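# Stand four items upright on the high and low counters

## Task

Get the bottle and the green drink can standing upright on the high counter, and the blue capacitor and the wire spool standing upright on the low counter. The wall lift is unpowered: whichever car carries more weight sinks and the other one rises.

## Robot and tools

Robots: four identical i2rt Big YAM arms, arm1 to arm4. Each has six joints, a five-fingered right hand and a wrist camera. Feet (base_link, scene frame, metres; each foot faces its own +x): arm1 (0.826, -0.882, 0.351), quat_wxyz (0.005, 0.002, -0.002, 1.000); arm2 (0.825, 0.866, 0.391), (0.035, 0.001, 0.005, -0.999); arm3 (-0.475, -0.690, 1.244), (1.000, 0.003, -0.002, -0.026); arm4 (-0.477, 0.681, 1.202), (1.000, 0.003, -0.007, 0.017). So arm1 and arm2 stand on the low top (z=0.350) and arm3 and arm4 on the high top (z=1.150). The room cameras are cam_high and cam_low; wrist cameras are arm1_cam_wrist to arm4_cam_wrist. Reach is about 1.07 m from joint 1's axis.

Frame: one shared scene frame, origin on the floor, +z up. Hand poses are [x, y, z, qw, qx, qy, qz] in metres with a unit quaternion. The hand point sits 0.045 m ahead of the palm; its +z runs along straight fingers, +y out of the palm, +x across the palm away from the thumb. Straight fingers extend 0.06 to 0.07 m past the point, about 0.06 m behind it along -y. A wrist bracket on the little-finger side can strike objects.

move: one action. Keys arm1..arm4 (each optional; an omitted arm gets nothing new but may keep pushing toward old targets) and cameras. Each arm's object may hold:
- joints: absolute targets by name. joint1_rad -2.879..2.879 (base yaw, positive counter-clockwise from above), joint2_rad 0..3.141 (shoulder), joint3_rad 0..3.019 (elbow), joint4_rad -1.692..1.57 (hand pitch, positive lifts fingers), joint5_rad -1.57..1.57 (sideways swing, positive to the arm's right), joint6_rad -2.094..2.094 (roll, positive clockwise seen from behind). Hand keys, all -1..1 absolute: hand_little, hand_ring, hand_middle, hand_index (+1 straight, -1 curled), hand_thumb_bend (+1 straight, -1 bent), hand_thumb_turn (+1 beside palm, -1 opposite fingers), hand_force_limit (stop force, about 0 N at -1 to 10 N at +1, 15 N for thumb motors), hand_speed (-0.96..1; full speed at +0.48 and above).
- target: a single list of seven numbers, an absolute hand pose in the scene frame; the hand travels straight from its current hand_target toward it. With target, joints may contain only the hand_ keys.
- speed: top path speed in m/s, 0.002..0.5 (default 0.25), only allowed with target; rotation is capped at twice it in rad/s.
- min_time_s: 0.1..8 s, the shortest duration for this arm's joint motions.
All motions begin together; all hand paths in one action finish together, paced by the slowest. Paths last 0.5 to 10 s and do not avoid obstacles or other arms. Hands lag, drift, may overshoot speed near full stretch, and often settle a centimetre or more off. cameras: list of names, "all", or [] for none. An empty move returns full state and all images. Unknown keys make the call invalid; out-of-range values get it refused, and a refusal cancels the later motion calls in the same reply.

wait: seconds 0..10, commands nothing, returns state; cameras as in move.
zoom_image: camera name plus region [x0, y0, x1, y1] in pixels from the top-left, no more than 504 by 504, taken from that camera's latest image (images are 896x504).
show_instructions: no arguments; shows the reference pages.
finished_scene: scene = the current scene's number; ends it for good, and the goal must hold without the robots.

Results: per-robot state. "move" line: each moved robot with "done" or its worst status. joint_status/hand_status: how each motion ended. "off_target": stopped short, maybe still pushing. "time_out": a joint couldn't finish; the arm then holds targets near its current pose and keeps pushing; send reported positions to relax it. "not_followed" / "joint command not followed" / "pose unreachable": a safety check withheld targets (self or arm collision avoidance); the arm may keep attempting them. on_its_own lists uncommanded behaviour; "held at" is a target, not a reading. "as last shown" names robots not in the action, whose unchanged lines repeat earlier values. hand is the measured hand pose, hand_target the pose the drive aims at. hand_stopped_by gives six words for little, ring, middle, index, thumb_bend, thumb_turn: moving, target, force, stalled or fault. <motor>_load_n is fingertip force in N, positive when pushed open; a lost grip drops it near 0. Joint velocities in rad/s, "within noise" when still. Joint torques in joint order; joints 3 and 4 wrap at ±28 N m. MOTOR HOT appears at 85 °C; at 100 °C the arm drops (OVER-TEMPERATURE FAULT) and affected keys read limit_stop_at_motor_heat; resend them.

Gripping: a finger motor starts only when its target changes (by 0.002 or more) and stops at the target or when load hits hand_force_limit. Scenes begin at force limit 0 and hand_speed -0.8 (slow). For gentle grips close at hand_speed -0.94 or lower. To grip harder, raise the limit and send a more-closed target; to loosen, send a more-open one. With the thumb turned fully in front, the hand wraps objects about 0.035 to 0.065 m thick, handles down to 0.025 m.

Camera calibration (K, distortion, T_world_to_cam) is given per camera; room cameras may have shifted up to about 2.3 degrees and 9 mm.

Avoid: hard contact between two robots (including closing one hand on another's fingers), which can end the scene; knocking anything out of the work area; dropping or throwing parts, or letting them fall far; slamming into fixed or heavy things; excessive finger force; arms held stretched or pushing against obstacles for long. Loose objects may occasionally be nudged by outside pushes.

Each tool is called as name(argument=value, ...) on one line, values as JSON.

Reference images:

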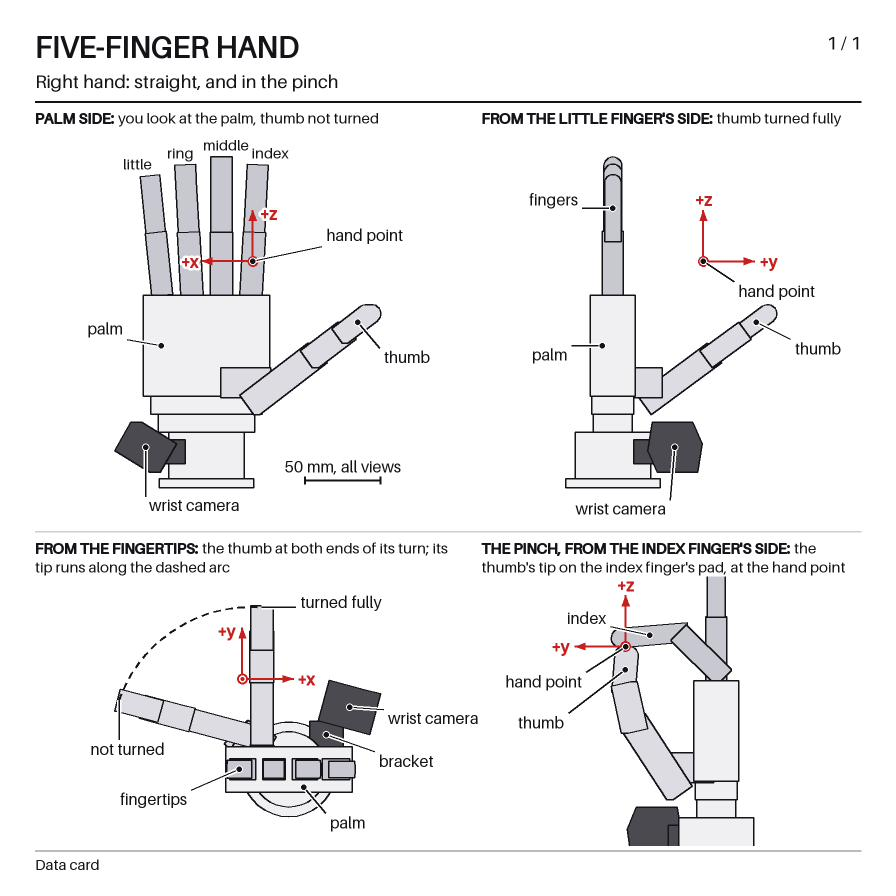

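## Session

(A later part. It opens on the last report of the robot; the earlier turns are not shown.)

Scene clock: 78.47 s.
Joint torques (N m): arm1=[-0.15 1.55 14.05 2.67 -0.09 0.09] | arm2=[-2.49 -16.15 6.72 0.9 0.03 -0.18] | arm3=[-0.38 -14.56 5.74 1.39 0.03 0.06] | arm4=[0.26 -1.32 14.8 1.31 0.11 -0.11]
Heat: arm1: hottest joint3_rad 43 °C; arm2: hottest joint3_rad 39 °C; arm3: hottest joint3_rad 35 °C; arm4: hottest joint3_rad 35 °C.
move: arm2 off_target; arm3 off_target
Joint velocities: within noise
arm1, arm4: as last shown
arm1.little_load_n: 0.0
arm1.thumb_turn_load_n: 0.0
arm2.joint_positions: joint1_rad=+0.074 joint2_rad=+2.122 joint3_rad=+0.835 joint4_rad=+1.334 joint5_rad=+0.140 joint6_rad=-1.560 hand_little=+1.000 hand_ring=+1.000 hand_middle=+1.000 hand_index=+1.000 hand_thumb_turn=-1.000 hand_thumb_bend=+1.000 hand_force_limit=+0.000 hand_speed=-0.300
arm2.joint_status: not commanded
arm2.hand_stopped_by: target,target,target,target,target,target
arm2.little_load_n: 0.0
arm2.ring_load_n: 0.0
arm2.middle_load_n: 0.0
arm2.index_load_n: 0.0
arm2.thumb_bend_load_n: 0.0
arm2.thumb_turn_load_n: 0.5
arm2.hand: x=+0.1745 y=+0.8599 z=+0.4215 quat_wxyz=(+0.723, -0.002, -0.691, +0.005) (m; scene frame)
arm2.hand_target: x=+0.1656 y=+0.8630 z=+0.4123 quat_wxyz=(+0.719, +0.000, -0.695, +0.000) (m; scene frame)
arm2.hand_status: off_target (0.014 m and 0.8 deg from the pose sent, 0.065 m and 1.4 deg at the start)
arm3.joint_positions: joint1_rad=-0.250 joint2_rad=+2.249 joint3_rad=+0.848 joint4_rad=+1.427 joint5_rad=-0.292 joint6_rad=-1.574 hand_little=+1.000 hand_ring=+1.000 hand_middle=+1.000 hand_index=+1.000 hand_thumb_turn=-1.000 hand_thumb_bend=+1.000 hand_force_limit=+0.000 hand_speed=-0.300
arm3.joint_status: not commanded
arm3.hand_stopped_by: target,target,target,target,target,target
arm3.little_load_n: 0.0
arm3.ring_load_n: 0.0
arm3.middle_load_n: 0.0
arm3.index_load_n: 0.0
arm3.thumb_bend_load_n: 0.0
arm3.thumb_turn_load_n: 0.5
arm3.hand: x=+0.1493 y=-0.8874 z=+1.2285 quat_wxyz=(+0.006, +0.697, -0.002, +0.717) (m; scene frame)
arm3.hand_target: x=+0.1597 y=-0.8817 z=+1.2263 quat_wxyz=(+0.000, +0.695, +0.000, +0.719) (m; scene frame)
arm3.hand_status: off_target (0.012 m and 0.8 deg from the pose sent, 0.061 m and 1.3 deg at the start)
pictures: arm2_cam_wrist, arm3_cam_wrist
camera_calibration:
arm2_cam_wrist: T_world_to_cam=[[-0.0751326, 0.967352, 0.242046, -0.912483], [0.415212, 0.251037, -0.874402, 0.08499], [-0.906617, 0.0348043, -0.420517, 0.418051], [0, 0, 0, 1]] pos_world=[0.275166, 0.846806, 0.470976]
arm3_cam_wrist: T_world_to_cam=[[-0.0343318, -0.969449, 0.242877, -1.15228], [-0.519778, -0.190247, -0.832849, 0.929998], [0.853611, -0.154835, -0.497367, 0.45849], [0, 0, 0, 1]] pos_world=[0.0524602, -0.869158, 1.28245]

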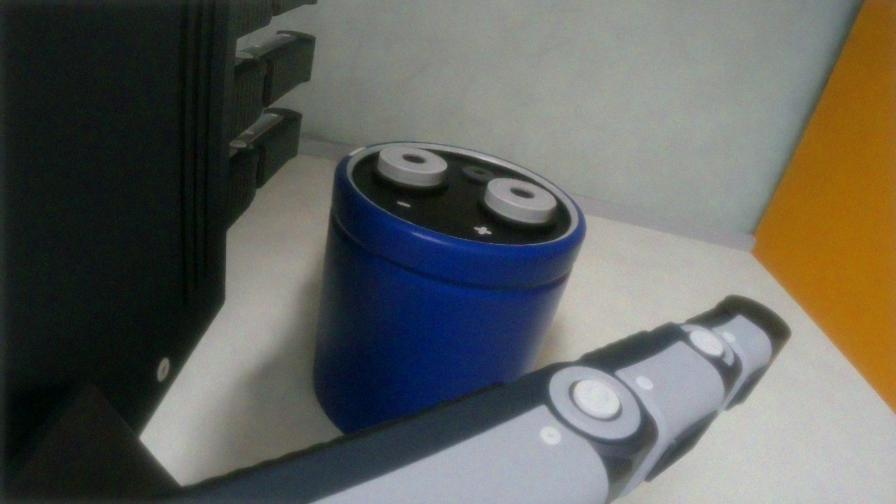

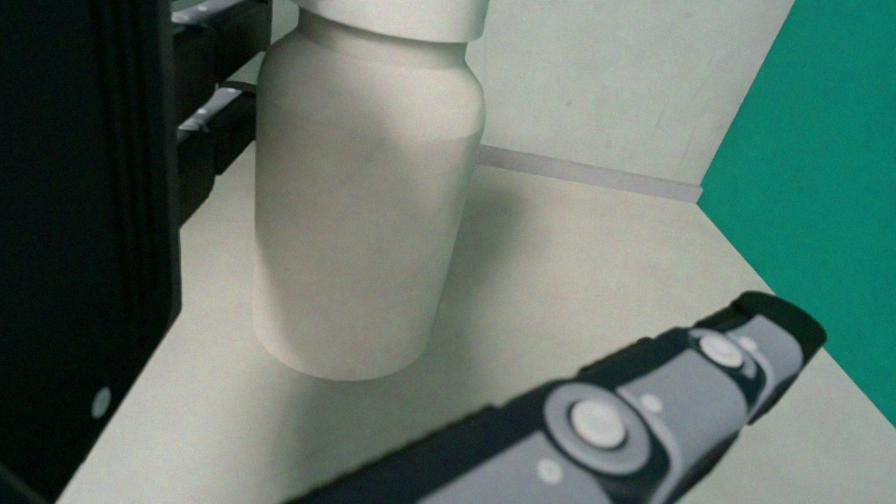

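move(arm2={"target":[0.123,0.864,0.394,0.713,0,-0.7012,0],"speed":0.07}, arm3={"target":[0.16,-0.872,1.223,0,0.6913,0,0.7225],"speed":0.07})

move(arm3={"target":[0.215,-0.8715,1.222,0,0.6884,0,0.7252],"speed":0.07}, cameras=["arm2_cam_wrist","arm3_cam_wrist"])

Scene clock: 80.37 s.
Joint torques (N m): arm1=[-0.26 1.44 14.06 2.69 -0.09 0.1] | arm2=[-2.61 -18.2 7.3 0.99 0.03 -0.16] | arm3=[-0.15 -14.33 5.37 2.28 0.08 0.07] | arm4=[0.44 -1.44 14.87 1.46 0.11 -0.14]
Heat: arm1: hottest joint3_rad 43 °C; arm2: hottest joint3_rad 39 °C; arm3: hottest joint3_rad 35 °C; arm4: hottest joint3_rad 35 °C.
move: arm2 off_target; arm3 off_target
Joint velocities: within noise
arm1, arm4: as last shown
arm2.joint_positions: joint1_rad=+0.061 joint2_rad=+2.194 joint3_rad=+0.965 joint4_rad=+1.255 joint5_rad=+0.127 joint6_rad=-1.560 hand_little=+1.000 hand_ring=+1.000 hand_middle=+1.000 hand_index=+1.000 hand_thumb_turn=-1.000 hand_thumb_bend=+1.000 hand_force_limit=+0.000 hand_speed=-0.300
arm2.joint_status: not commanded
arm2.hand_stopped_by: target,target,target,target,target,target
arm2.little_load_n: 0.0
arm2.ring_load_n: 0.0
arm2.middle_load_n: 0.0
arm2.index_load_n: 0.0
arm2.thumb_bend_load_n: 0.0
arm2.thumb_turn_load_n: 0.5
arm2.hand: x=+0.1332 y=+0.8604 z=+0.4036 quat_wxyz=(+0.716, +0.000, -0.698, +0.003) (m; scene frame)
arm2.hand_target: x=+0.1238 y=+0.8641 z=+0.3941 quat_wxyz=(+0.713, +0.000, -0.701, +0.000) (m; scene frame)
arm2.hand_status: off_target (0.014 m and 0.6 deg from the pose sent, 0.059 m and 1.7 deg at the start)
arm3.joint_positions: joint1_rad=-0.229 joint2_rad=+2.264 joint3_rad=+0.848 joint4_rad=+1.432 joint5_rad=-0.271 joint6_rad=-1.572 hand_little=+1.000 hand_ring=+1.000 hand_middle=+1.000 hand_index=+1.000 hand_thumb_turn=-1.000 hand_thumb_bend=+1.000 hand_force_limit=+0.000 hand_speed=-0.300
arm3.joint_status: not commanded
arm3.hand_stopped_by: target,target,target,target,target,target
arm3.little_load_n: -0.5
arm3.ring_load_n: 0.0
arm3.middle_load_n: 0.0
arm3.index_load_n: 0.0
arm3.thumb_bend_load_n: 0.0
arm3.thumb_turn_load_n: 0.5
arm3.hand: x=+0.1499 y=-0.8777 z=+1.2200 quat_wxyz=(+0.004, +0.700, -0.004, +0.714) (m; scene frame)
arm3.hand_target: x=+0.1596 y=-0.8717 z=+1.2230 quat_wxyz=(+0.000, +0.692, +0.000, +0.722) (m; scene frame)
arm3.hand_status: off_target (0.012 m and 1.6 deg from the pose sent, 0.020 m and 1.1 deg at the start)
arm4.thumb_turn_load_n: 0.0
pictures: none

Scene clock: 81.77 s.
Joint torques (N m): arm1=[-0.21 1.32 14.09 2.67 -0.1 0.09] | arm2=[-2.73 -18.08 7.43 0.95 0.03 -0.16] | arm3=[-0.15 -15.21 6.97 1.51 0.1 0.07] | arm4=[0.56 -1.26 14.76 1.29 0.11 -0.11]
Heat: arm1: hottest joint3_rad 44 °C; arm2: hottest joint3_rad 39 °C; arm3: hottest joint3_rad 35 °C; arm4: hottest joint3_rad 36 °C.
move: arm3 off_target
Joint velocities: within noise
arm1, arm2, arm4: as last shown
arm2.joint_positions: joint1_rad=+0.061 joint2_rad=+2.194 joint3_rad=+0.966 joint4_rad=+1.255 joint5_rad=+0.127 joint6_rad=-1.560 hand_little=+1.000 hand_ring=+1.000 hand_middle=+1.000 hand_index=+1.000 hand_thumb_turn=-1.000 hand_thumb_bend=+1.000 hand_force_limit=+0.000 hand_speed=-0.300
arm2.hand: x=+0.1331 y=+0.8604 z=+0.4037 quat_wxyz=(+0.716, +0.000, -0.698, +0.003) (m; scene frame)
arm2.hand_target: x=+0.1238 y=+0.8641 z=+0.3942 quat_wxyz=(+0.713, +0.000, -0.701, +0.000) (m; scene frame)
arm3.joint_positions: joint1_rad=-0.199 joint2_rad=+2.306 joint3_rad=+0.997 joint4_rad=+1.347 joint5_rad=-0.241 joint6_rad=-1.571 hand_little=+1.000 hand_ring=+1.000 hand_middle=+1.000 hand_index=+1.000 hand_thumb_turn=-1.000 hand_thumb_bend=+1.000 hand_force_limit=+0.000 hand_speed=-0.300
arm3.joint_status: not commanded
arm3.hand_stopped_by: target,target,target,target,target,target
arm3.little_load_n: 0.0
arm3.ring_load_n: 0.0
arm3.middle_load_n: 0.0
arm3.index_load_n: -0.5
arm3.thumb_bend_load_n: 0.0
arm3.thumb_turn_load_n: 0.0
arm3.hand: x=+0.2027 y=-0.8776 z=+1.2228 quat_wxyz=(+0.006, +0.692, -0.002, +0.722) (m; scene frame)
arm3.hand_target: x=+0.2144 y=-0.8713 z=+1.2221 quat_wxyz=(+0.000, +0.689, +0.000, +0.725) (m; scene frame)
arm3.hand_status: off_target (0.014 m and 0.9 deg from the pose sent, 0.065 m and 2.0 deg at the start)
arm4.thumb_turn_load_n: 0.5
pictures: arm2_cam_wrist, arm3_cam_wrist
camera_calibration:
arm2_cam_wrist: T_world_to_cam=[[-0.0802803, 0.966545, 0.24361, -0.910996], [0.432888, 0.253955, -0.864936, 0.0779181], [-0.897866, 0.0360182, -0.438793, 0.37818], [0, 0, 0, 1]] pos_world=[0.23269, 0.84711, 0.455264]
arm3_cam_wrist: T_world_to_cam=[[-0.037676, -0.969622, 0.241689, -1.13767], [-0.50932, -0.189455, -0.839464, 0.961561], [0.859752, -0.154725, -0.48671, 0.397341], [0, 0, 0, 1]] pos_world=[0.105265, -0.859457, 1.27555]

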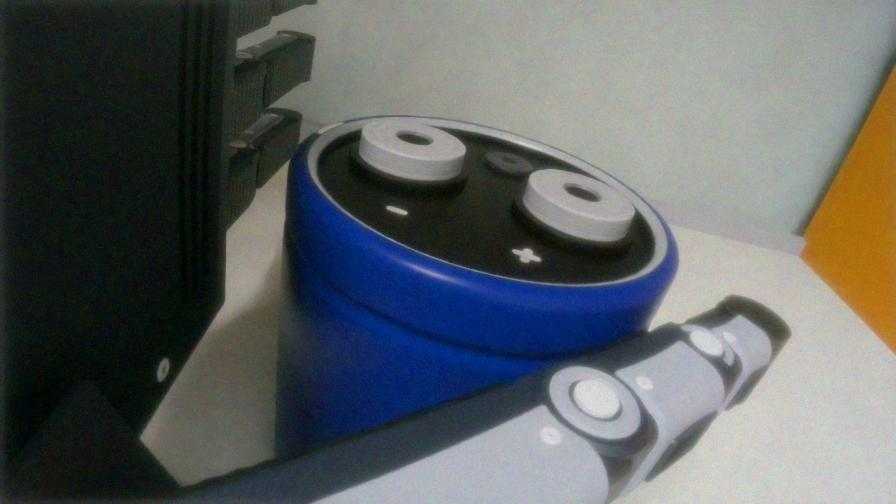

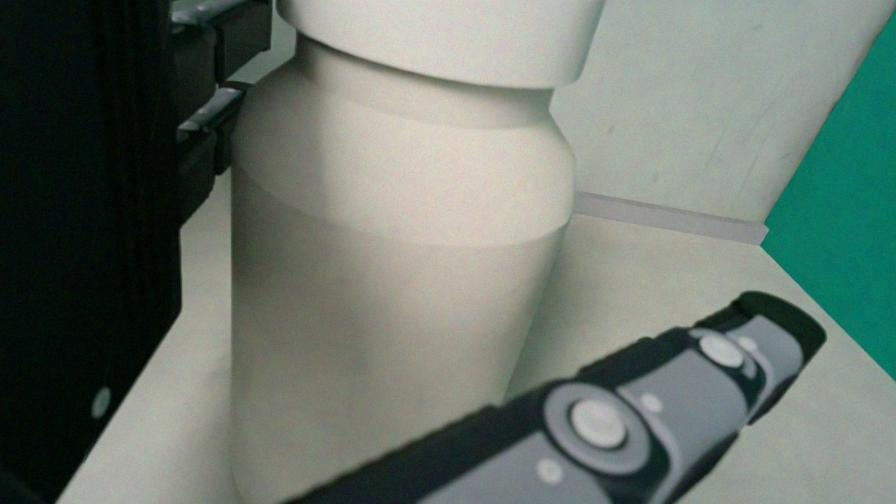

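move(arm2={"target":[0.123,0.864,0.390,0.713,0,-0.7012,0],"speed":0.07,"joints":{"hand_force_limit":-0.2,"hand_speed":-0.7}}, arm3={"target":[0.215,-0.8715,1.208,0,0.6884,0,0.7252],"speed":0.07,"joints":{"hand_force_limit":-0.2,"hand_speed":-0.7}})

move(arm2={"joints":{"hand_middle":0.4,"hand_index":0.4,"hand_thumb_bend":0.85}}, arm3={"joints":{"hand_middle":0.4,"hand_index":0.4,"hand_thumb_bend":0.85}}, cameras=["arm2_cam_wrist","arm3_cam_wrist"])

Scene clock: 83.67 s.
Joint torques (N m): arm1=[-0.26 1.38 14.05 2.7 -0.09 0.11] | arm2=[-2.61 -18.2 7.31 1.24 0.04 -0.15] | arm3=[-0.21 -16.26 6.78 2.32 0.08 0.06] | arm4=[0.26 -1.14 14.82 1.28 0.12 -0.11]
Heat: arm1: hottest joint3_rad 44 °C; arm2: hottest joint3_rad 39 °C; arm3: hottest joint3_rad 35 °C; arm4: hottest joint3_rad 36 °C.
move: arm2 off_target; arm3 off_target
Joint velocities: within noise
arm1, arm4: as last shown
arm2.joint_positions: joint1_rad=+0.061 joint2_rad=+2.206 joint3_rad=+0.970 joint4_rad=+1.255 joint5_rad=+0.127 joint6_rad=-1.560 hand_little=+1.000 hand_ring=+1.000 hand_middle=+1.000 hand_index=+1.000 hand_thumb_turn=-1.000 hand_thumb_bend=+1.000 hand_force_limit=-0.200 hand_speed=-0.700
arm2.joint_status: all done
arm2.hand_stopped_by: target,target,target,target,target,target
arm2.little_load_n: 0.0
arm2.ring_load_n: 0.0
arm2.middle_load_n: 0.0
arm2.index_load_n: 0.0
arm2.thumb_bend_load_n: 0.0
arm2.thumb_turn_load_n: 0.5
arm2.hand: x=+0.1327 y=+0.8604 z=+0.3976 quat_wxyz=(+0.713, +0.000, -0.701, +0.003) (m; scene frame)
arm2.hand_target: x=+0.1236 y=+0.8641 z=+0.3901 quat_wxyz=(+0.713, +0.000, -0.701, +0.000) (m; scene frame)
arm2.hand_status: off_target (0.013 m and 0.4 deg from the pose sent, 0.017 m and 0.6 deg at the start)
arm3.joint_positions: joint1_rad=-0.199 joint2_rad=+2.346 joint3_rad=+1.011 joint4_rad=+1.348 joint5_rad=-0.241 joint6_rad=-1.571 hand_little=+1.000 hand_ring=+1.000 hand_middle=+1.000 hand_index=+1.000 hand_thumb_turn=-1.000 hand_thumb_bend=+1.000 hand_force_limit=-0.200 hand_speed=-0.700
arm3.joint_status: all done
arm3.hand_stopped_by: target,target,target,target,target,target
arm3.little_load_n: 0.0
arm3.ring_load_n: 0.0
arm3.middle_load_n: 0.0
arm3.index_load_n: 0.0
arm3.thumb_bend_load_n: 0.0
arm3.thumb_turn_load_n: 0.0
arm3.hand: x=+0.2017 y=-0.8772 z=+1.2008 quat_wxyz=(+0.003, +0.701, -0.004, +0.713) (m; scene frame)
arm3.hand_target: x=+0.2143 y=-0.8713 z=+1.2082 quat_wxyz=(+0.000, +0.689, +0.000, +0.725) (m; scene frame)
arm3.hand_status: off_target (0.016 m and 2.1 deg from the pose sent, 0.020 m and 0.9 deg at the start)
arm4.thumb_turn_load_n: 0.0
pictures: none

Scene clock: 84.87 s.
Joint torques (N m): arm1=[-0.26 1.38 14.06 2.73 -0.1 0.1] | arm2=[-2.61 -18.2 7.3 1.2 0.04 -0.15] | arm3=[-0.26 -16.21 6.78 2.32 0.07 0.04] | arm4=[0.21 -1.73 14.68 1.37 0.11 -0.11]
Heat: arm1: hottest joint3_rad 45 °C; arm2: hottest joint3_rad 39 °C; arm3: hottest joint3_rad 35 °C; arm4: hottest joint3_rad 36 °C.
move: arm2 done; arm3 done
Joint velocities: within noise
arm1.joint_positions: joint1_rad=+0.892 joint2_rad=+0.493 joint3_rad=+0.548 joint4_rad=+0.187 joint5_rad=+0.002 joint6_rad=-1.579 hand_little=+1.000 hand_ring=+1.000 hand_middle=+1.000 hand_index=+1.000 hand_thumb_turn=-1.000 hand_thumb_bend=+1.000 hand_force_limit=+0.300 hand_speed=-0.600
arm1.joint_status: not commanded
arm1.hand_stopped_by: target,target,target,target,target,target
arm1.little_load_n: 0.0
arm1.ring_load_n: 0.0
arm1.middle_load_n: 0.0
arm1.index_load_n: 0.0
arm1.thumb_bend_load_n: 0.0
arm1.thumb_turn_load_n: 0.5
arm1.hand: x=+0.5457 y=-1.1296 z=+0.7763 quat_wxyz=(-0.714, -0.267, +0.556, -0.331) (m; scene frame)
arm1.hand_target: x=+0.5493 y=-1.1310 z=+0.8101 quat_wxyz=(-0.727, -0.257, +0.535, -0.346) (m; scene frame)
arm1.hand_status: not commanded
arm2.joint_positions: joint1_rad=+0.060 joint2_rad=+2.206 joint3_rad=+0.970 joint4_rad=+1.255 joint5_rad=+0.126 joint6_rad=-1.560 hand_little=+1.000 hand_ring=+1.000 hand_middle=+0.400 hand_index=+0.400 hand_thumb_turn=-1.000 hand_thumb_bend=+0.850 hand_force_limit=-0.200 hand_speed=-0.700
arm2.joint_status: all done
arm2.hand_stopped_by: target,target,target,target,target,target
arm2.little_load_n: 0.0
arm2.ring_load_n: 0.0
arm2.middle_load_n: 0.0
arm2.index_load_n: 0.0
arm2.thumb_bend_load_n: 0.0
arm2.thumb_turn_load_n: 0.5
arm2.hand: x=+0.1327 y=+0.8611 z=+0.3977 quat_wxyz=(+0.713, +0.000, -0.701, +0.003) (m; scene frame)
arm2.hand_target: x=+0.1236 y=+0.8639 z=+0.3903 quat_wxyz=(+0.713, +0.000, -0.701, +0.000) (m; scene frame)
arm2.hand_status: not commanded
arm3.joint_positions: joint1_rad=-0.199 joint2_rad=+2.346 joint3_rad=+1.011 joint4_rad=+1.348 joint5_rad=-0.241 joint6_rad=-1.571 hand_little=+1.000 hand_ring=+1.000 hand_middle=+0.400 hand_index=+0.400 hand_thumb_turn=-1.000 hand_thumb_bend=+0.850 hand_force_limit=-0.200 hand_speed=-0.700
arm3.joint_status: all done
arm3.hand_stopped_by: target,target,target,target,target,target
arm3.little_load_n: 0.0
arm3.ring_load_n: 0.0
arm3.middle_load_n: 0.0
arm3.index_load_n: 0.0
arm3.thumb_bend_load_n: 0.0
arm3.thumb_turn_load_n: 0.0
arm3.hand: x=+0.2017 y=-0.8772 z=+1.2008 quat_wxyz=(+0.003, +0.701, -0.005, +0.713) (m; scene frame)
arm3.hand_target: x=+0.2143 y=-0.8713 z=+1.2082 quat_wxyz=(+0.000, +0.689, +0.000, +0.725) (m; scene frame)
arm3.hand_status: not commanded
arm4.joint_positions: joint1_rad=+1.189 joint2_rad=+0.860 joint3_rad=+0.301 joint4_rad=+0.477 joint5_rad=+1.118 joint6_rad=-1.545 hand_little=+1.000 hand_ring=+1.000 hand_middle=+0.500 hand_index=+0.500 hand_thumb_turn=-1.000 hand_thumb_bend=+1.000 hand_force_limit=+0.450 hand_speed=-0.850
arm4.joint_status: not commanded
arm4.hand_stopped_by: target,target,target,target,target,target
arm4.little_load_n: 0.0
arm4.ring_load_n: 0.0
arm4.middle_load_n: 0.0
arm4.index_load_n: 0.0
arm4.thumb_bend_load_n: 0.0
arm4.thumb_turn_load_n: 0.0
arm4.hand: x=-0.2046 y=+0.8487 z=+1.4246 quat_wxyz=(-0.021, +0.713, +0.053, +0.699) (m; scene frame)
arm4.hand_target: x=-0.2028 y=+0.8626 z=+1.4526 quat_wxyz=(-0.042, +0.704, +0.038, +0.708) (m; scene frame)
arm4.hand_status: not commanded
pictures: arm2_cam_wrist, arm3_cam_wrist
camera_calibration:
arm2_cam_wrist: T_world_to_cam=[[-0.0812351, 0.966359, 0.244032, -0.910128], [0.439264, 0.254493, -0.861557, 0.069934], [-0.894677, 0.0372061, -0.445161, 0.376286], [0, 0, 0, 1]] pos_world=[0.232001, 0.847712, 0.449861]
arm3_cam_wrist: T_world_to_cam=[[-0.0315645, -0.971337, 0.235602, -1.12732], [-0.529949, -0.183594, -0.827917, 0.938076], [0.847442, -0.15099, -0.508964, 0.420081], [0, 0, 0, 1]] pos_world=[0.105556, -0.859355, 1.25605]

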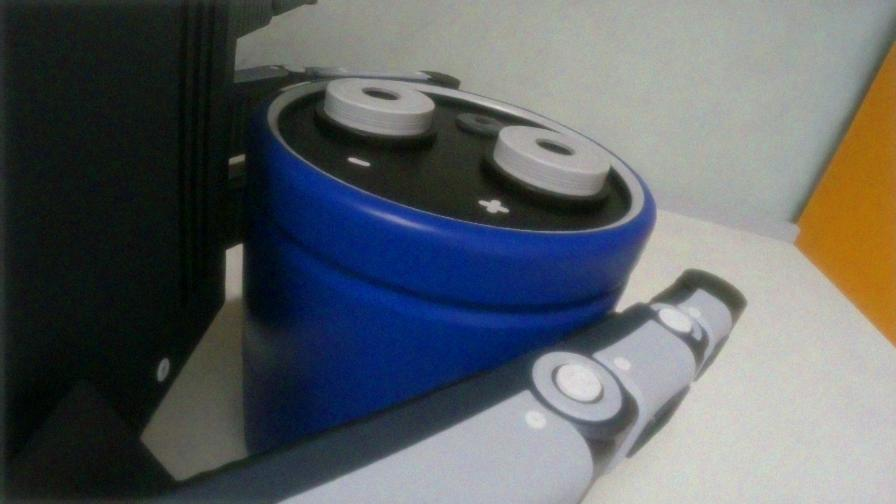

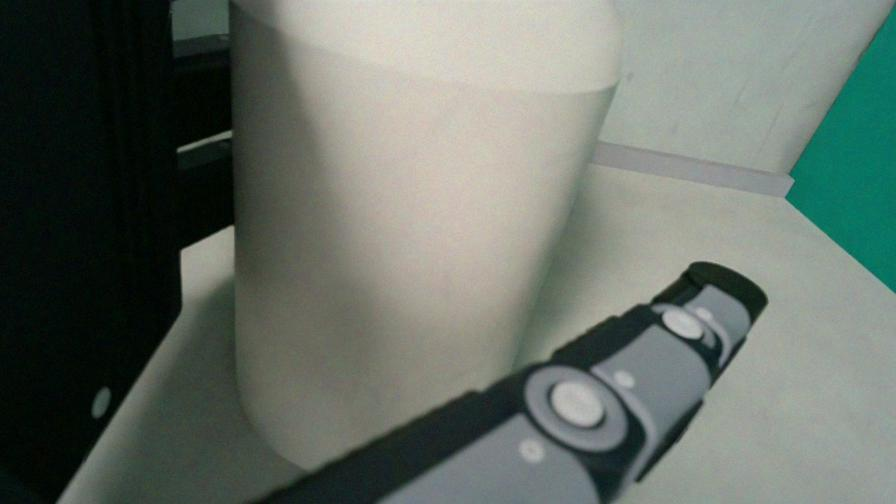

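move(arm2={"joints":{"hand_middle":-0.5,"hand_index":-0.5,"hand_thumb_bend":-0.5,"hand_speed":-0.92,"hand_force_limit":0.1}}, arm3={"joints":{"hand_middle":-0.5,"hand_index":-0.5,"hand_thumb_bend":-0.5,"hand_speed":-0.92,"hand_force_limit":0.1}}, cameras=["arm2_cam_wrist","arm3_cam_wrist"])

Scene clock: 90.83 s.
Joint torques (N m): arm1=[-0.15 1.32 14.05 2.67 -0.09 0.1] | arm2=[-2.73 -18.08 7.25 1.17 0.06 -0.16] | arm3=[-0.32 -16.32 6.39 2.36 0.06 0.03] | arm4=[0.26 -1.14 14.87 1.32 0.1 -0.11]
Heat: arm1: hottest joint3_rad 46 °C; arm2: hottest joint3_rad 39 °C; arm3: hottest joint3_rad 35 °C; arm4: hottest joint3_rad 37 °C.
move: arm2 off_target; arm3 off_target
Joint velocities: within noise
arm1, arm4: as last shown
arm2.joint_positions: joint1_rad=+0.060 joint2_rad=+2.206 joint3_rad=+0.970 joint4_rad=+1.255 joint5_rad=+0.126 joint6_rad=-1.560 hand_little=+1.000 hand_ring=+1.000 hand_middle=+0.059 hand_index=+0.080 hand_thumb_turn=-1.000 hand_thumb_bend=+0.687 hand_force_limit=+0.100 hand_speed=-0.920
arm2.joint_status: hand_middle off_target (ended at +0.059, target -0.500); hand_index off_target (ended at +0.080, target -0.500); hand_thumb_bend off_target (ended at +0.687, target -0.500); the others done
arm2.hand_stopped_by: target,target,force,force,force,target
arm2.little_load_n: 0.0
arm2.ring_load_n: 0.5
arm2.middle_load_n: 6.5
arm2.index_load_n: 3.0
arm2.thumb_bend_load_n: 11.5
arm2.thumb_turn_load_n: 1.5
arm2.hand: x=+0.1327 y=+0.8611 z=+0.3977 quat_wxyz=(+0.713, +0.000, -0.701, +0.003) (m; scene frame)
arm2.hand_target: x=+0.1236 y=+0.8639 z=+0.3903 quat_wxyz=(+0.713, +0.000, -0.701, +0.000) (m; scene frame)
arm2.hand_status: not commanded
arm3.joint_positions: joint1_rad=-0.198 joint2_rad=+2.346 joint3_rad=+1.016 joint4_rad=+1.348 joint5_rad=-0.241 joint6_rad=-1.569 hand_little=+1.000 hand_ring=+1.000 hand_middle=+0.081 hand_index=+0.089 hand_thumb_turn=-1.000 hand_thumb_bend=+0.691 hand_force_limit=+0.100 hand_speed=-0.920
arm3.joint_status: hand_middle off_target (ended at +0.081, target -0.500); hand_index off_target (ended at +0.089, target -0.500); hand_thumb_bend off_target (ended at +0.691, target -0.500); the others done
arm3.hand_stopped_by: target,target,force,force,force,target
arm3.little_load_n: 0.0
arm3.ring_load_n: 0.0
arm3.middle_load_n: 5.0
arm3.index_load_n: 5.5
arm3.thumb_bend_load_n: 8.5
arm3.thumb_turn_load_n: 0.0
arm3.hand: x=+0.2039 y=-0.8766 z=+1.2026 quat_wxyz=(+0.003, +0.699, -0.004, +0.715) (m; scene frame)
arm3.hand_target: x=+0.2143 y=-0.8714 z=+1.2082 quat_wxyz=(+0.000, +0.689, +0.000, +0.725) (m; scene frame)
arm3.hand_status: not commanded
pictures: arm2_cam_wrist, arm3_cam_wrist
camera_calibration:
arm2_cam_wrist: T_world_to_cam=[[-0.0812351, 0.966359, 0.244032, -0.910128], [0.439264, 0.254493, -0.861557, 0.069934], [-0.894677, 0.0372061, -0.445161, 0.376286], [0, 0, 0, 1]] pos_world=[0.232001, 0.847712, 0.449861]
arm3_cam_wrist: T_world_to_cam=[[-0.0312943, -0.971369, 0.235504, -1.12711], [-0.525669, -0.184406, -0.830462, 0.942274], [0.850114, -0.149786, -0.504848, 0.414762], [0, 0, 0, 1]] pos_world=[0.107457, -0.858955, 1.25735]

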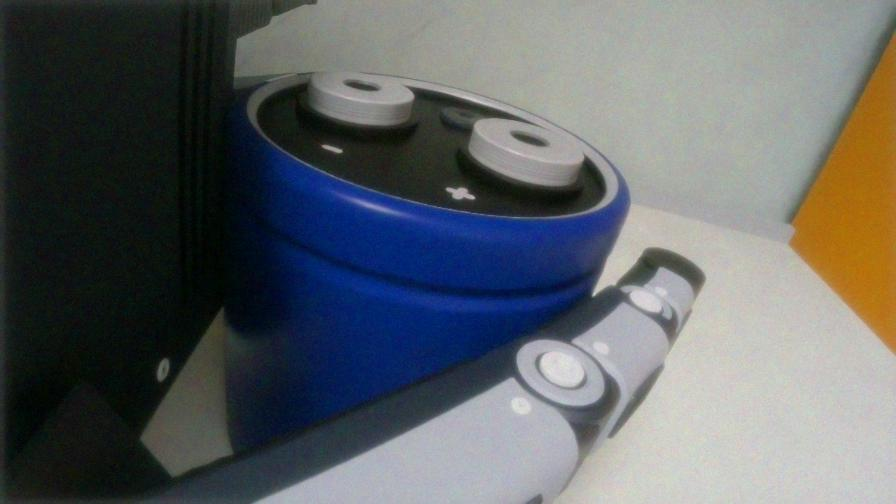

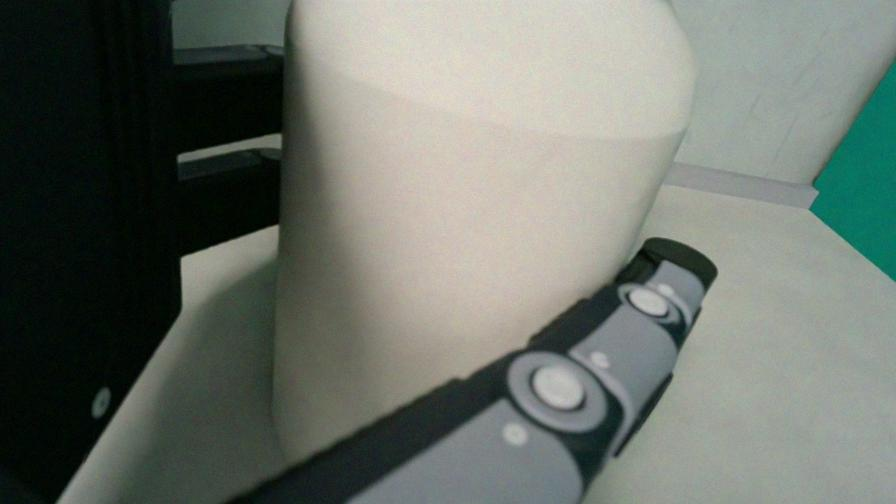

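move(arm2={"joints":{"hand_middle":-0.6,"hand_index":-0.6,"hand_thumb_bend":-0.6,"hand_force_limit":0.45}}, arm3={"joints":{"hand_middle":-0.6,"hand_index":-0.6,"hand_thumb_bend":-0.6,"hand_force_limit":0.45}})

move(arm3={"target":[0.215,-0.8715,1.245,0,0.6884,0,0.7252],"speed":0.07}, cameras=["arm2_cam_wrist","arm3_cam_wrist","cam_high","cam_low"])

Scene clock: 91.83 s.
Joint torques (N m): arm1=[-0.15 1.38 14.09 2.67 -0.09 0.09] | arm2=[-2.61 -18.14 7.32 1.18 0.03 -0.16] | arm3=[-0.44 -16.15 6.35 2.32 0.06 0.03] | arm4=[0.38 -1.14 14.65 1.35 0.12 -0.12]
Heat: arm1: hottest joint3_rad 46 °C; arm2: hottest joint3_rad 39 °C; arm3: hottest joint3_rad 35 °C; arm4: hottest joint3_rad 37 °C.
move: arm2 off_target; arm3 off_target
Joint velocities: within noise
arm1, arm4: as last shown
arm1.thumb_turn_load_n: 0.0
arm2.joint_positions: joint1_rad=+0.060 joint2_rad=+2.206 joint3_rad=+0.970 joint4_rad=+1.255 joint5_rad=+0.126 joint6_rad=-1.560 hand_little=+1.000 hand_ring=+1.000 hand_middle=+0.054 hand_index=+0.068 hand_thumb_turn=-1.000 hand_thumb_bend=+0.687 hand_force_limit=+0.450 hand_speed=-0.920
arm2.joint_status: hand_middle off_target (ended at +0.054, target -0.600); hand_index off_target (ended at +0.068, target -0.600); hand_thumb_bend off_target (ended at +0.687, target -0.600); the others done
arm2.hand_stopped_by: target,target,force,force,force,target
arm2.little_load_n: 0.0
arm2.ring_load_n: 0.0
arm2.middle_load_n: 6.5
arm2.index_load_n: 7.5
arm2.thumb_bend_load_n: 14.0
arm2.thumb_turn_load_n: 1.0
arm2.hand: x=+0.1327 y=+0.8611 z=+0.3977 quat_wxyz=(+0.713, +0.000, -0.701, +0.003) (m; scene frame)
arm2.hand_target: x=+0.1236 y=+0.8639 z=+0.3903 quat_wxyz=(+0.713, +0.000, -0.701, +0.000) (m; scene frame)
arm2.hand_status: not commanded
arm3.joint_positions: joint1_rad=-0.197 joint2_rad=+2.346 joint3_rad=+1.016 joint4_rad=+1.348 joint5_rad=-0.241 joint6_rad=-1.569 hand_little=+1.000 hand_ring=+1.000 hand_middle=+0.068 hand_index=+0.076 hand_thumb_turn=-1.000 hand_thumb_bend=+0.692 hand_force_limit=+0.450 hand_speed=-0.920
arm3.joint_status: hand_middle off_target (ended at +0.068, target -0.600); hand_index off_target (ended at +0.076, target -0.600); hand_thumb_bend off_target (ended at +0.692, target -0.600); the others done
arm3.hand_stopped_by: target,target,force,force,force,target
arm3.little_load_n: 0.0
arm3.ring_load_n: 0.0
arm3.middle_load_n: 8.0
arm3.index_load_n: 8.0
arm3.thumb_bend_load_n: 12.5
arm3.thumb_turn_load_n: 0.0
arm3.hand: x=+0.2039 y=-0.8764 z=+1.2026 quat_wxyz=(+0.002, +0.699, -0.004, +0.715) (m; scene frame)
arm3.hand_target: x=+0.2144 y=-0.8712 z=+1.2083 quat_wxyz=(+0.000, +0.689, +0.000, +0.725) (m; scene frame)
arm3.hand_status: not commanded
arm4.thumb_turn_load_n: 0.5
pictures: none

Scene clock: 93.17 s.
Joint torques (N m): arm1=[-0.09 1.32 14.05 2.69 -0.09 0.08] | arm2=[-2.49 -18.26 7.32 1.21 0.05 -0.16] | arm3=[-0.21 -18.9 4.07 1.76 0.04 -0.04] | arm4=[0.38 -0.85 14.82 1.31 0.1 -0.11]
Heat: arm1: hottest joint3_rad 46 °C; arm2: hottest joint3_rad 39 °C; arm3: hottest joint3_rad 35 °C; arm4: hottest joint3_rad 37 °C.
move: arm3 off_target
Joint velocities: within noise
arm1, arm2, arm4: as last shown
arm2.middle_load_n: 6.0
arm2.index_load_n: 7.0
arm3.joint_positions: joint1_rad=-0.197 joint2_rad=+2.283 joint3_rad=+1.016 joint4_rad=+1.298 joint5_rad=-0.240 joint6_rad=-1.564 hand_little=+1.000 hand_ring=+1.000 hand_middle=+0.068 hand_index=+0.076 hand_thumb_turn=-1.000 hand_thumb_bend=+0.692 hand_force_limit=+0.450 hand_speed=-0.920
arm3.joint_status: not commanded
arm3.hand_stopped_by: target,target,force,force,force,target
arm3.little_load_n: 0.0
arm3.ring_load_n: 0.0
arm3.middle_load_n: 7.5
arm3.index_load_n: 8.0
arm3.thumb_bend_load_n: 12.5
arm3.thumb_turn_load_n: 0.5
arm3.hand: x=+0.2123 y=-0.8787 z=+1.2317 quat_wxyz=(+0.002, +0.695, -0.005, +0.719) (m; scene frame)
arm3.hand_target: x=+0.2151 y=-0.8714 z=+1.2450 quat_wxyz=(+0.000, +0.688, +0.000, +0.725) (m; scene frame)
arm3.hand_status: off_target (0.015 m and 1.2 deg from the pose sent, 0.044 m and 1.8 deg at the start)
arm4.thumb_turn_load_n: 0.0
pictures: arm2_cam_wrist, arm3_cam_wrist, cam_high, cam_low
camera_calibration:
arm2_cam_wrist: T_world_to_cam=[[-0.0812351, 0.966359, 0.244032, -0.910128], [0.439264, 0.254493, -0.861557, 0.069934], [-0.894677, 0.0372061, -0.445161, 0.376286], [0, 0, 0, 1]] pos_world=[0.232001, 0.847712, 0.449861]
arm3_cam_wrist: T_world_to_cam=[[-0.0345718, -0.971934, 0.232699, -1.13208], [-0.514865, -0.182242, -0.837676, 0.979032], [0.856574, -0.148769, -0.494114, 0.408219], [0, 0, 0, 1]] pos_world=[0.115262, -0.861154, 1.28525]

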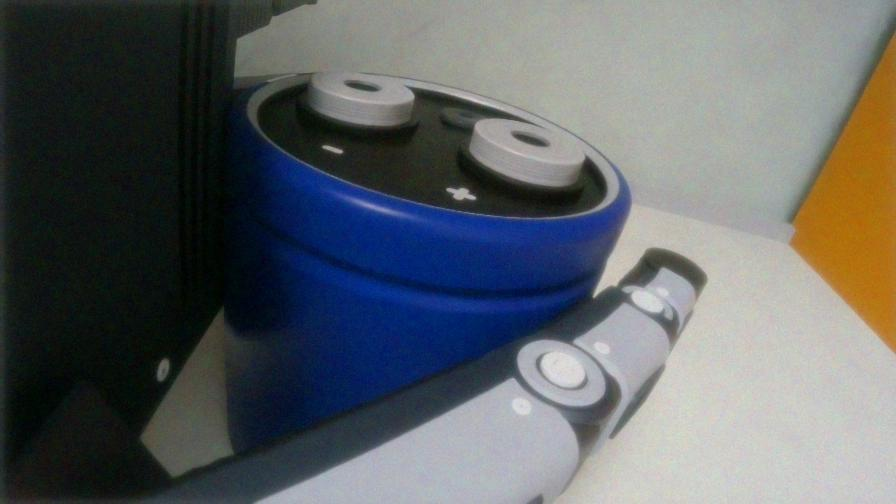

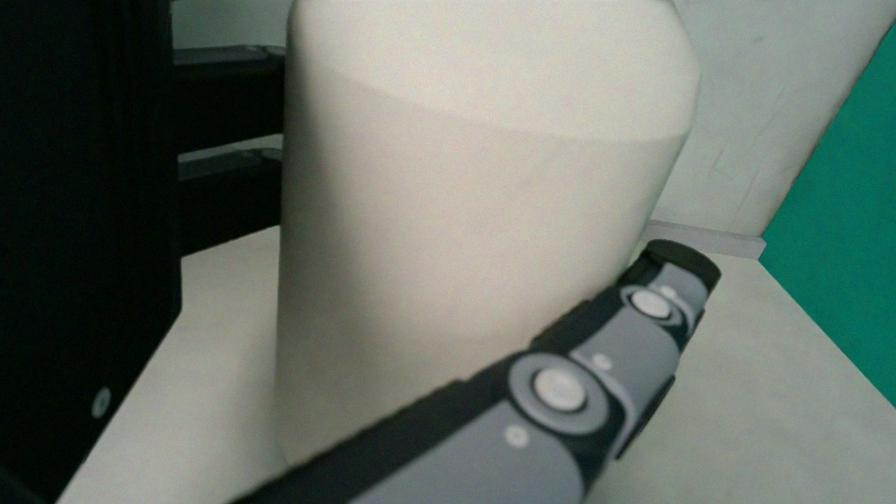

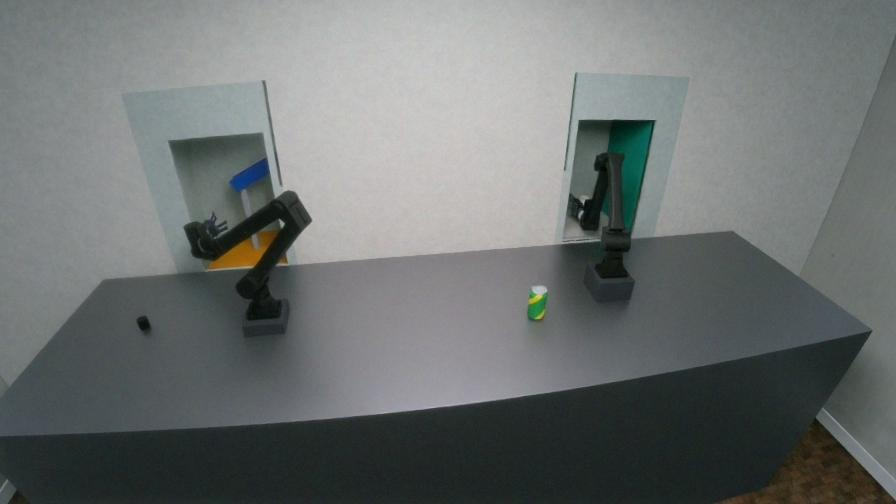

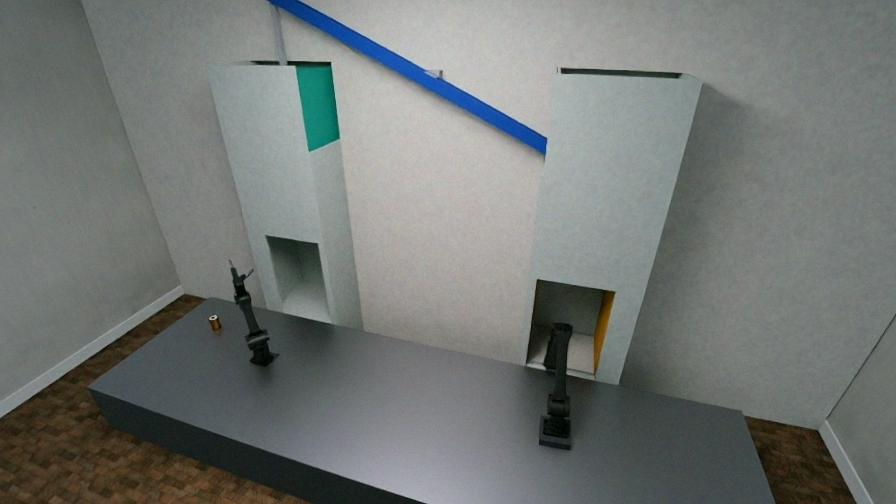

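move(arm3={"target":[-0.10,-0.81,1.46,0,0.69,0,0.724],"speed":0.22}, cameras=["arm3_cam_wrist","cam_high"])

Scene clock: 101.10 s.
Joint torques (N m): arm1=[-0.15 1.44 14.09 2.73 -0.1 0.09] | arm2=[-2.49 -18.26 7.34 1.2 0.05 -0.17] | arm3=[-2.2 -1.9 11.19 1.63 -0.1 -0.09] | arm4=[-0.21 -1.26 14.82 1.37 0.11 -0.1]
Heat: arm1: hottest joint3_rad 48 °C; arm2: hottest joint3_rad 38 °C; arm3: hottest joint3_rad 34 °C; arm4: hottest joint3_rad 38 °C.
move: arm3 off_target
Joint velocities: within noise
arm1, arm2, arm4: as last shown
arm1.thumb_turn_load_n: 0.5
arm2.middle_load_n: 6.5
arm3.joint_positions: joint1_rad=-0.243 joint2_rad=+0.777 joint3_rad=+0.167 joint4_rad=+0.619 joint5_rad=-0.307 joint6_rad=-1.557 hand_little=+1.000 hand_ring=+1.000 hand_middle=+0.068 hand_index=+0.076 hand_thumb_turn=-1.000 hand_thumb_bend=+0.692 hand_force_limit=+0.450 hand_speed=-0.920
arm3.joint_status: not commanded
arm3.hand_stopped_by: target,target,force,force,force,target
arm3.little_load_n: -0.5
arm3.ring_load_n: 0.0
arm3.middle_load_n: 8.0
arm3.index_load_n: 8.0
arm3.thumb_bend_load_n: 13.0
arm3.thumb_turn_load_n: 0.5
arm3.hand: x=-0.1026 y=-0.8036 z=+1.4413 quat_wxyz=(-0.010, +0.703, -0.002, +0.712) (m; scene frame)
arm3.hand_target: x=-0.1004 y=-0.8098 z=+1.4599 quat_wxyz=(+0.000, +0.690, +0.000, +0.724) (m; scene frame)
arm3.hand_status: off_target (0.020 m and 2.3 deg from the pose sent, 0.393 m and 1.0 deg at the start)
pictures: arm3_cam_wrist, cam_high
camera_calibration:
arm3_cam_wrist: T_world_to_cam=[[-0.00838741, -0.97513, 0.221476, -1.10239], [-0.529419, -0.183565, -0.828263, 0.989978], [0.848319, -0.1242, -0.514713, 0.84134], [0, 0, 0, 1]] pos_world=[-0.198858, -0.788753, 1.49716]

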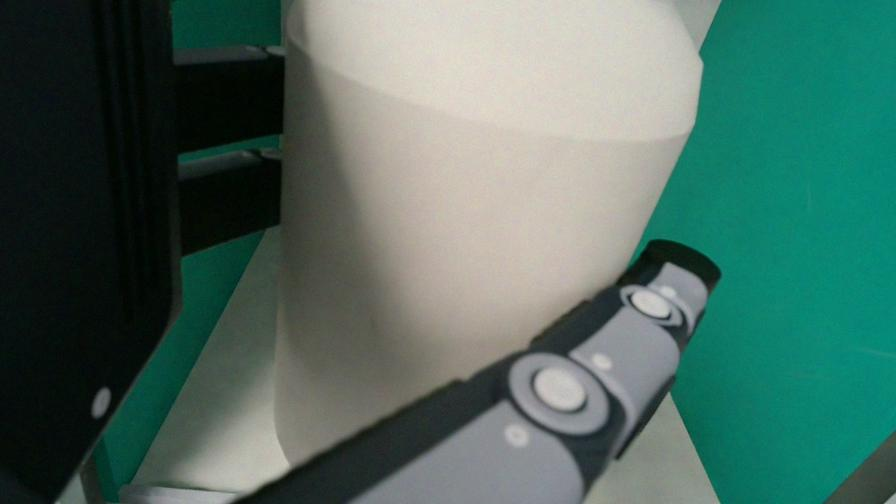

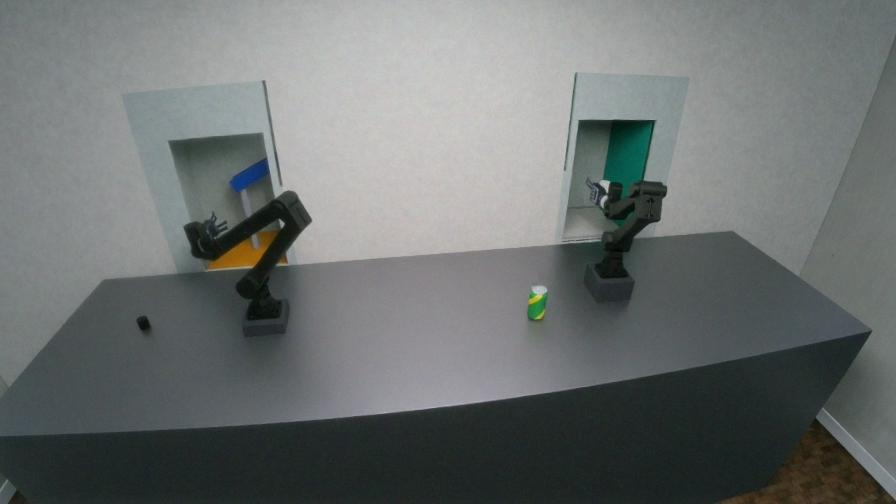

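move(arm2={"target":[0.123,0.864,0.43,0.713,0,-0.7012,0],"speed":0.07}, arm3={"joints":{"joint1_rad":-0.887,"joint2_rad":0.65,"joint3_rad":0.3,"joint4_rad":0.38,"joint5_rad":1.15},"min_time_s":3.5}, cameras=["arm2_cam_wrist","cam_high","cam_low"])

Scene clock: 105.50 s.
Joint torques (N m): arm1=[-0.26 1.38 14.04 2.67 -0.08 0.08] | arm2=[-2.55 -24.7 5.61 1.29 0.04 -0.16] | arm3=[-2.26 -0.73 15.95 1.02 0.2 -0.09] | arm4=[0.26 -1.49 14.87 1.43 0.11 -0.14]
Heat: arm1: hottest joint3_rad 48 °C; arm2: hottest joint3_rad 38 °C; arm3: hottest joint3_rad 36 °C; arm4: hottest joint3_rad 38 °C.
move: arm2 off_target; arm3 done
Joint velocities: within noise
arm1, arm4: as last shown
arm1.thumb_turn_load_n: 0.0
arm2.joint_positions: joint1_rad=+0.059 joint2_rad=+2.173 joint3_rad=+0.970 joint4_rad=+1.175 joint5_rad=+0.126 joint6_rad=-1.561 hand_little=+1.000 hand_ring=+1.000 hand_middle=+0.054 hand_index=+0.068 hand_thumb_turn=-1.000 hand_thumb_bend=+0.687 hand_force_limit=+0.450 hand_speed=-0.920
arm2.joint_status: not commanded
arm2.hand_stopped_by: target,target,force,force,force,target
arm2.little_load_n: 0.0
arm2.ring_load_n: 0.0
arm2.middle_load_n: 6.5
arm2.index_load_n: 8.0
arm2.thumb_bend_load_n: 14.0
arm2.thumb_turn_load_n: 2.0
arm2.hand: x=+0.1313 y=+0.8614 z=+0.3989 quat_wxyz=(+0.697, +0.002, -0.717, +0.000) (m; scene frame)
arm2.hand_target: x=+0.1234 y=+0.8640 z=+0.4298 quat_wxyz=(+0.713, +0.000, -0.701, +0.000) (m; scene frame)
arm2.hand_status: off_target (0.032 m and 2.6 deg from the pose sent, 0.034 m and 0.3 deg at the start)
arm3.joint_positions: joint1_rad=-0.874 joint2_rad=+0.660 joint3_rad=+0.228 joint4_rad=+0.384 joint5_rad=+1.147 joint6_rad=-1.557 hand_little=+1.000 hand_ring=+1.000 hand_middle=+0.068 hand_index=+0.076 hand_thumb_turn=-1.000 hand_thumb_bend=+0.692 hand_force_limit=+0.450 hand_speed=-0.920
arm3.joint_status: all done
arm3.hand_stopped_by: target,target,force,force,force,target
arm3.little_load_n: 0.0
arm3.ring_load_n: 0.0
arm3.middle_load_n: 8.0
arm3.index_load_n: 8.0
arm3.thumb_bend_load_n: 12.5
arm3.thumb_turn_load_n: 0.5
arm3.hand: x=-0.5124 y=-0.9798 z=+1.4621 quat_wxyz=(+0.606, +0.373, -0.612, +0.346) (m; scene frame)
arm3.hand_target: x=-0.5100 y=-0.9884 z=+1.4965 quat_wxyz=(+0.606, +0.342, -0.617, +0.367) (m; scene frame)
arm3.hand_status: not commanded
pictures: arm2_cam_wrist, cam_high, cam_low
camera_calibration:
arm2_cam_wrist: T_world_to_cam=[[-0.0918654, 0.964679, 0.246891, -0.909113], [0.479023, 0.260179, -0.838358, 0.052198], [-0.872982, 0.0412504, -0.486004, 0.385438], [0, 0, 0, 1]] pos_world=[0.22796, 0.847521, 0.455537]

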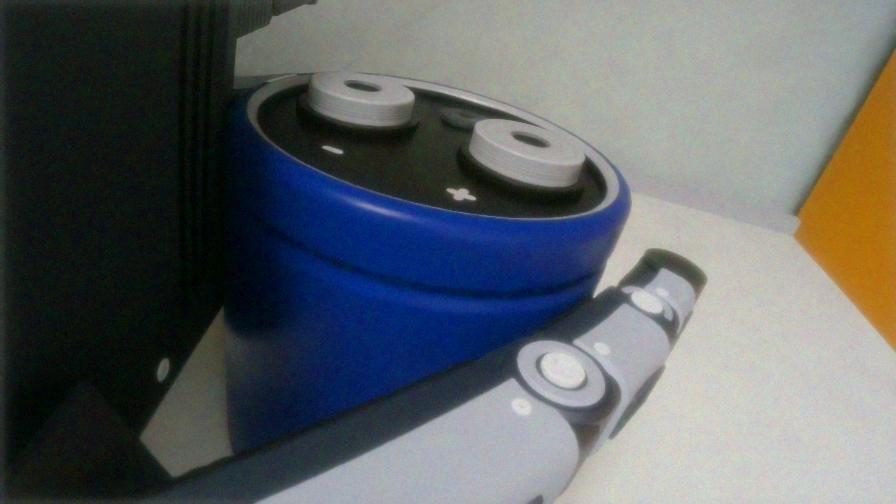

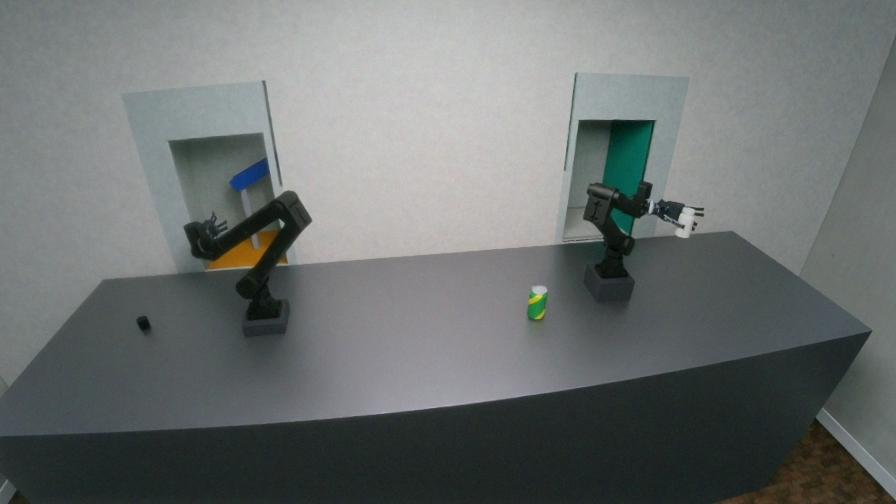

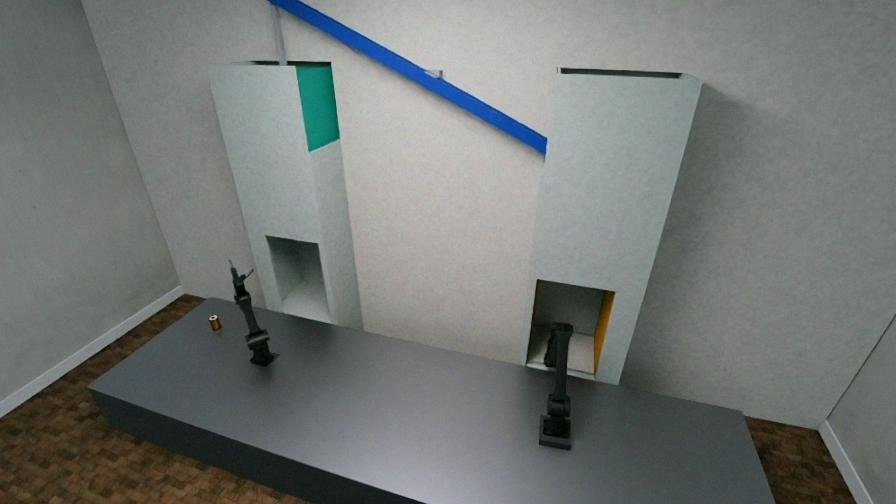

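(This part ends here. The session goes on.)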